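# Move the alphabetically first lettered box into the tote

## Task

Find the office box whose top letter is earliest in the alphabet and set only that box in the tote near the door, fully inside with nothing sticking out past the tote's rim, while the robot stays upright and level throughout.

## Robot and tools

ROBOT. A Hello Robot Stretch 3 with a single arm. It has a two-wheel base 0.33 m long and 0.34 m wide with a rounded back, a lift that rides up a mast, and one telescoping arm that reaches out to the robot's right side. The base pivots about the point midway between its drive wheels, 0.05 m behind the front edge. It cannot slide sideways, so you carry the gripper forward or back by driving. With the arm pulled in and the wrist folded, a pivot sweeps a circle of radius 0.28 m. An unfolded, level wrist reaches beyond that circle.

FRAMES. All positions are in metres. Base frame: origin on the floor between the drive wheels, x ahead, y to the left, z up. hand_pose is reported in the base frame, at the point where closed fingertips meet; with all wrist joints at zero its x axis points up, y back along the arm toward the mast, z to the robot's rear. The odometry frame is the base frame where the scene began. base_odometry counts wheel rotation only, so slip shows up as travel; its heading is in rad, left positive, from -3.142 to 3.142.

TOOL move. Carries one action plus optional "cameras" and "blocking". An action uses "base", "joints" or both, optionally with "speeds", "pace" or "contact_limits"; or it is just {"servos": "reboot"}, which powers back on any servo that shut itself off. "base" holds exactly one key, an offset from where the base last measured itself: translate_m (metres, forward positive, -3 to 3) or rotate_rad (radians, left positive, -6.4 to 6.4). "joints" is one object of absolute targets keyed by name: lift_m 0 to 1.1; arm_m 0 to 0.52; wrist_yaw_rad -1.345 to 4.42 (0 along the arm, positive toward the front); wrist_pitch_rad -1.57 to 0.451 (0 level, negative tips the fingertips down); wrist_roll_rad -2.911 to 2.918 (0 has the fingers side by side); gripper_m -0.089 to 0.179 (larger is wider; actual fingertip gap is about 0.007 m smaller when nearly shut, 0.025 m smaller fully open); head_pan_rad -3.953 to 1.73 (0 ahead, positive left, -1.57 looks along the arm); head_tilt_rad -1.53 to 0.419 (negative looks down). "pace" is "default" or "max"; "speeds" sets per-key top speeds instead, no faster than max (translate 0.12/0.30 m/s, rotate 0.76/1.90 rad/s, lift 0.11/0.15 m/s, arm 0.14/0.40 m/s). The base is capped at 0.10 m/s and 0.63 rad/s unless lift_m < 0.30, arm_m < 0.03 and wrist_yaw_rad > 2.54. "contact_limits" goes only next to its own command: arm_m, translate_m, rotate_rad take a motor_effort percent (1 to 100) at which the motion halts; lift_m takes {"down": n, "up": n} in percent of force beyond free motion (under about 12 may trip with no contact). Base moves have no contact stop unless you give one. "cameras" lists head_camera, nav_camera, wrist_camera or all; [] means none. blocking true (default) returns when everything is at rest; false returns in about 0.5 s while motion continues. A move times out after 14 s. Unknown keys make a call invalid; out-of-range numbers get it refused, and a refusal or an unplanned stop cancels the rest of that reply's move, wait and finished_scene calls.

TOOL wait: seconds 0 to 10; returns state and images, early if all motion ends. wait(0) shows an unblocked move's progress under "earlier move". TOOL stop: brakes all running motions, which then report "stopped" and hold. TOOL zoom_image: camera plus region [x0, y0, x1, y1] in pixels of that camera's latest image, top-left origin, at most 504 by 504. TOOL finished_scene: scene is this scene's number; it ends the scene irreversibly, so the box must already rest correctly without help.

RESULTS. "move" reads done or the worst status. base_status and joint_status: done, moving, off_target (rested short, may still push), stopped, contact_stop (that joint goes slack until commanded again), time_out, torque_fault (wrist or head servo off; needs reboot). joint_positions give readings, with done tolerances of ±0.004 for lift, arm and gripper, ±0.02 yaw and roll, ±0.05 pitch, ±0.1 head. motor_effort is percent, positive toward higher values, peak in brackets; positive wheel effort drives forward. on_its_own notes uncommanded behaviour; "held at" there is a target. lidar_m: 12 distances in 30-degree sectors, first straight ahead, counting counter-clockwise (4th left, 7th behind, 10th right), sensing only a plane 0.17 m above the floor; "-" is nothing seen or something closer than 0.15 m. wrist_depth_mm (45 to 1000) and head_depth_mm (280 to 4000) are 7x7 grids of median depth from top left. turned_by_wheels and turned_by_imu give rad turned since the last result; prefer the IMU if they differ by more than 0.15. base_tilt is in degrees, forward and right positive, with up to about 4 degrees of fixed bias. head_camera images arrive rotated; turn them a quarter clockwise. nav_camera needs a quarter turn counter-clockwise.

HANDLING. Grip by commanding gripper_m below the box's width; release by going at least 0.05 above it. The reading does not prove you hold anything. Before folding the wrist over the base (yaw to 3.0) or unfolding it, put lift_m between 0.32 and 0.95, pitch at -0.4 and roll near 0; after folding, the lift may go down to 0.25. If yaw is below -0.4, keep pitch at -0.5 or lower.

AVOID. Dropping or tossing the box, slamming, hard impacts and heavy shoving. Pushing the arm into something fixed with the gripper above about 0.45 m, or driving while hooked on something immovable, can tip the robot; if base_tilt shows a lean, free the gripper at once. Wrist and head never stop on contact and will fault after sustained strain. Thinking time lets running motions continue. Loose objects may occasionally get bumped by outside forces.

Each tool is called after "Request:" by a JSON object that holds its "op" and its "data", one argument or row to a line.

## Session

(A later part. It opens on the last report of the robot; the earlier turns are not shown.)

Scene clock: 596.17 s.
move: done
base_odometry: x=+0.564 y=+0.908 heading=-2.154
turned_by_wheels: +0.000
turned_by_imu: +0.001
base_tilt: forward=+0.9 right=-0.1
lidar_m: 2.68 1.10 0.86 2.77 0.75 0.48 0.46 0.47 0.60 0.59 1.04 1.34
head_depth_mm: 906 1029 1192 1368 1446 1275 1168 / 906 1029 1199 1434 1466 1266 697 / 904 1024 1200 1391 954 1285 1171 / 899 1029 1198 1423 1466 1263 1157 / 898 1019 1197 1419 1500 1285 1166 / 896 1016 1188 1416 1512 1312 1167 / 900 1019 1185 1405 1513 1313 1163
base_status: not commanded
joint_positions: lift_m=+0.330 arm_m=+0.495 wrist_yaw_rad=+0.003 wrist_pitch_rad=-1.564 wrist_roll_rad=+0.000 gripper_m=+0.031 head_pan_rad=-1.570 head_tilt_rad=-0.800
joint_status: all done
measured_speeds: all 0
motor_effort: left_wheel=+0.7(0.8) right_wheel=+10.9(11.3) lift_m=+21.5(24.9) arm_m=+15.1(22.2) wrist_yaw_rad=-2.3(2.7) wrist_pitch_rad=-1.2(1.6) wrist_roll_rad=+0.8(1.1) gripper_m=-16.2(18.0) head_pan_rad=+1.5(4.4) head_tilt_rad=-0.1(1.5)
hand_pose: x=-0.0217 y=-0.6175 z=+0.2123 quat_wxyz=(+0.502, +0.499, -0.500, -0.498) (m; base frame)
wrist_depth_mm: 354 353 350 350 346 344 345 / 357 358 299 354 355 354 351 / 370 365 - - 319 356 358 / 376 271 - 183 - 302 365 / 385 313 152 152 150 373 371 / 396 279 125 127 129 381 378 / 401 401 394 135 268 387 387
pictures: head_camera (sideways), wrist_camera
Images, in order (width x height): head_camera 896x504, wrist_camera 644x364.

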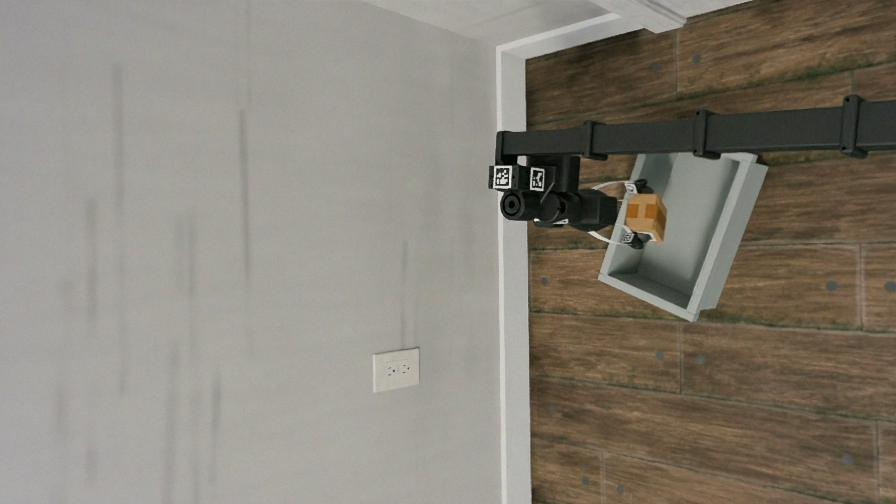

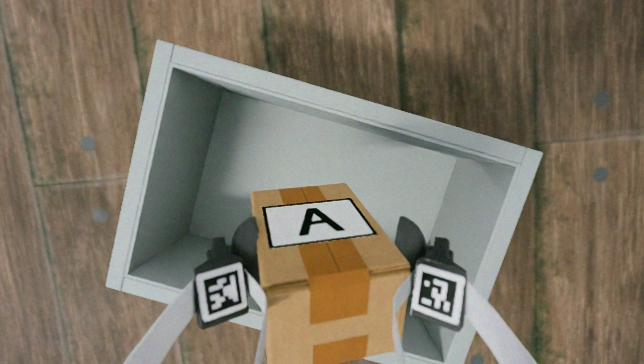

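Request:
{"op": "move", "data": {
  "joints": {"lift_m": 0.14},
  "speeds": {"lift_m": 0.04},
  "contact_limits": {"lift_m": {"down": 14}},
  "cameras": ["wrist_camera", "head_camera"]
}}

Scene clock: 605.13 s.
move: contact_stop
base_odometry: x=+0.564 y=+0.908 heading=-2.154
turned_by_wheels: +0.000
turned_by_imu: +0.001
base_tilt: forward=+0.9 right=-0.2
lidar_m: 2.69 1.11 0.86 2.76 0.74 0.48 0.46 0.47 0.60 1.02 1.04 1.34
head_depth_mm: 906 1036 1197 1383 1438 1288 1159 / 903 1030 1197 1430 1507 1320 1145 / 902 1022 1195 1431 1064 1251 1142 / 898 1021 1197 1420 1500 1265 1162 / 900 1031 1191 1436 1510 1296 1171 / 898 1024 1182 1419 1507 1311 1165 / 896 1019 1183 1409 1511 1300 1161
base_status: not commanded
joint_positions: lift_m=+0.179 arm_m=+0.495 wrist_yaw_rad=+0.003 wrist_pitch_rad=-1.555 wrist_roll_rad=+0.000 gripper_m=+0.031 head_pan_rad=-1.570 head_tilt_rad=-0.800
joint_status: lift_m contact_stop (moved -0.151 of -0.190)
measured_speeds: translate_m=+0.000 rotate_rad=+0.000 lift_m=+0.003 arm_m=+0.000 wrist_yaw_rad=+0.000 wrist_pitch_rad=+0.000 wrist_roll_rad=+0.000 head_pan_rad=+0.000 head_tilt_rad=+0.000
on_its_own: lift_m is slack since a contact_stop (your +0.140 is given up)
motor_effort: left_wheel=+0.4(0.8) right_wheel=+8.2(11.4) lift_m=+22.3(23.9) arm_m=+2.6(10.3) wrist_yaw_rad=-2.3(2.7) wrist_pitch_rad=-3.0(3.9) wrist_roll_rad=+0.8(1.2) gripper_m=-16.7(18.0) head_pan_rad=+2.2(3.5) head_tilt_rad=-1.6(2.1)
contact_limits: lift_m down 14 (down: maximum 72; up: maximum 65)
hand_pose: x=-0.0217 y=-0.6198 z=+0.0611 quat_wxyz=(+0.505, +0.497, -0.503, -0.496) (m; base frame)
wrist_depth_mm: 124 112 97 209 209 208 207 / - - 153 120 99 209 211 / - - - - 136 112 99 / - - - 185 - - 121 / - - 150 149 149 - - / - - 123 124 128 - - / 189 195 202 129 134 - -
pictures: head_camera (sideways), wrist_camera
Images, in order (width x height): head_camera 896x504, wrist_camera 644x364.

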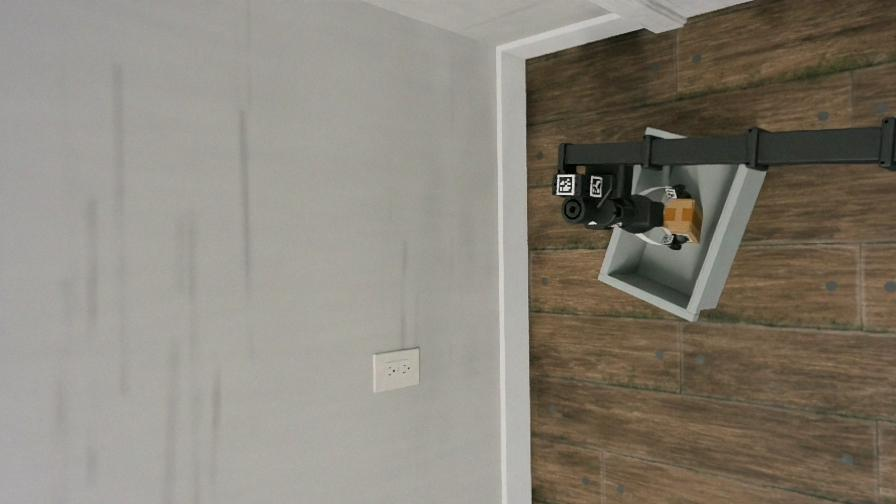

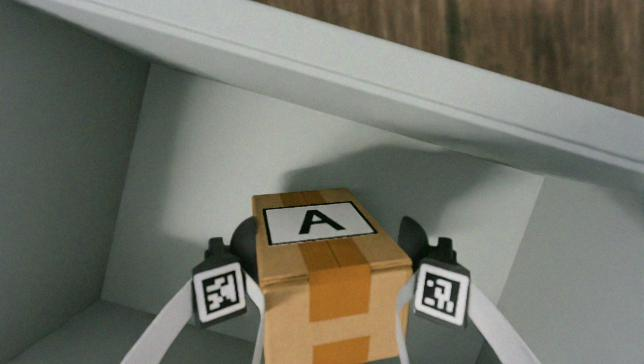

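Request:
{"op": "move", "data": {
  "joints": {"gripper_m": 0.12},
  "cameras": ["wrist_camera"]
}}

Request:
{"op": "move", "data": {
  "joints": {"lift_m": 0.4},
  "speeds": {"lift_m": 0.06},
  "cameras": ["wrist_camera"]
}}

Scene clock: 609.90 s.
move: done
base_odometry: x=+0.564 y=+0.908 heading=-2.154
turned_by_wheels: +0.000
turned_by_imu: +0.001
base_tilt: forward=+0.8 right=-0.2
lidar_m: 2.68 1.10 0.86 2.78 0.75 0.47 0.46 0.46 0.60 1.02 1.04 1.34
head_depth_mm: 904 1033 1199 1394 1434 1289 1161 / 903 1027 1198 1437 1495 1314 1146 / 901 1029 1197 1425 1065 1244 1143 / 904 1027 1187 1428 1513 1275 1160 / 897 1022 1191 1413 1504 1294 1162 / 900 1021 1185 1422 1526 1306 1157 / 897 1020 1173 1404 1502 1316 1161
base_status: not commanded
joint_positions: lift_m=+0.180 arm_m=+0.495 wrist_yaw_rad=+0.003 wrist_pitch_rad=-1.564 wrist_roll_rad=+0.000 gripper_m=+0.120 head_pan_rad=-1.570 head_tilt_rad=-0.800
joint_status: all done
measured_speeds: all 0
on_its_own: lift_m is slack since a contact_stop (your +0.140 is given up)
motor_effort: left_wheel=+0.4(0.7) right_wheel=+8.4(8.8) lift_m=+25.4(25.9) arm_m=-3.9(4.0) wrist_yaw_rad=-1.9(2.5) wrist_pitch_rad=-1.3(3.3) wrist_roll_rad=+0.8(1.0) gripper_m=+0.4(85.6) head_pan_rad=+1.5(2.8) head_tilt_rad=-1.3(2.1)
contact_limits: lift_m down 14 (down: maximum 72; up: maximum 65)
hand_pose: x=-0.0217 y=-0.6176 z=+0.0618 quat_wxyz=(+0.502, +0.499, -0.501, -0.498) (m; base frame)
wrist_depth_mm: - 120 96 207 208 206 204 / - - 149 135 97 97 209 / - - - - 152 115 98 / - - - 187 - - 134 / - - 135 132 - - - / - 123 134 134 133 122 - / - 125 216 137 - 115 -
pictures: wrist_camera
Images, in order (width x height): wrist_camera 644x364.

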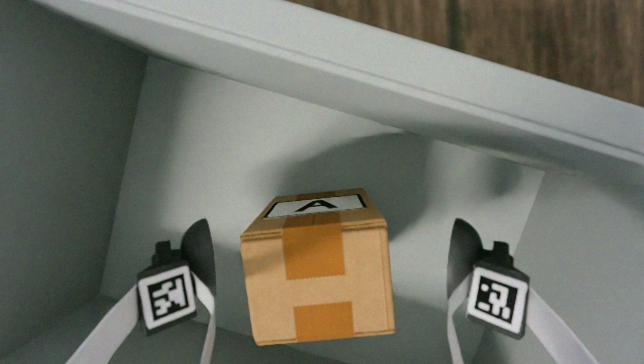

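Scene clock: 614.17 s.
move: done
base_odometry: x=+0.564 y=+0.908 heading=-2.154
turned_by_wheels: +0.000
turned_by_imu: +0.001
base_tilt: forward=+1.0 right=+0.0
lidar_m: 2.68 1.11 0.86 2.76 0.74 0.48 0.46 0.46 0.60 1.02 1.04 1.34
head_depth_mm: 904 1028 1199 1378 1436 1287 1159 / 905 1024 1192 1390 1448 696 612 / 905 1030 1194 1316 1093 1294 1164 / 901 1021 1202 1418 1470 1261 1161 / 900 1025 1185 1424 1509 1290 1158 / 902 1024 1185 1414 1503 1317 1162 / 897 1019 1180 1396 1508 1314 1166
base_status: not commanded
joint_positions: lift_m=+0.400 arm_m=+0.495 wrist_yaw_rad=+0.003 wrist_pitch_rad=-1.565 wrist_roll_rad=+0.000 gripper_m=+0.120 head_pan_rad=-1.570 head_tilt_rad=-0.800
joint_status: all done
measured_speeds: all 0
motor_effort: left_wheel=+0.4(0.7) right_wheel=+8.6(9.0) lift_m=+30.4(32.5) arm_m=-10.5(10.5) wrist_yaw_rad=-2.1(2.3) wrist_pitch_rad=-1.0(1.7) wrist_roll_rad=+1.0(1.1) gripper_m=+0.3(1.8) head_pan_rad=+0.8(3.5) head_tilt_rad=-1.9(2.8)
hand_pose: x=-0.0217 y=-0.6174 z=+0.2823 quat_wxyz=(+0.502, +0.499, -0.500, -0.498) (m; base frame)
wrist_depth_mm: 424 417 413 416 408 408 405 / 424 426 417 423 419 418 413 / 436 434 - - 428 428 424 / 446 444 - 349 - 432 428 / 455 441 380 - - 442 440 / 463 123 463 370 368 125 440 / 475 465 469 471 462 128 444
pictures: wrist_camera
Images, in order (width x height): wrist_camera 644x364.

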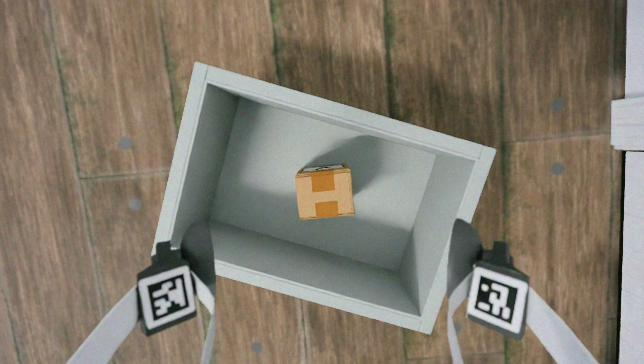

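Request:
{"op": "finished_scene", "data": {
  "scene": 1
}}

The scene is finished: the task was done.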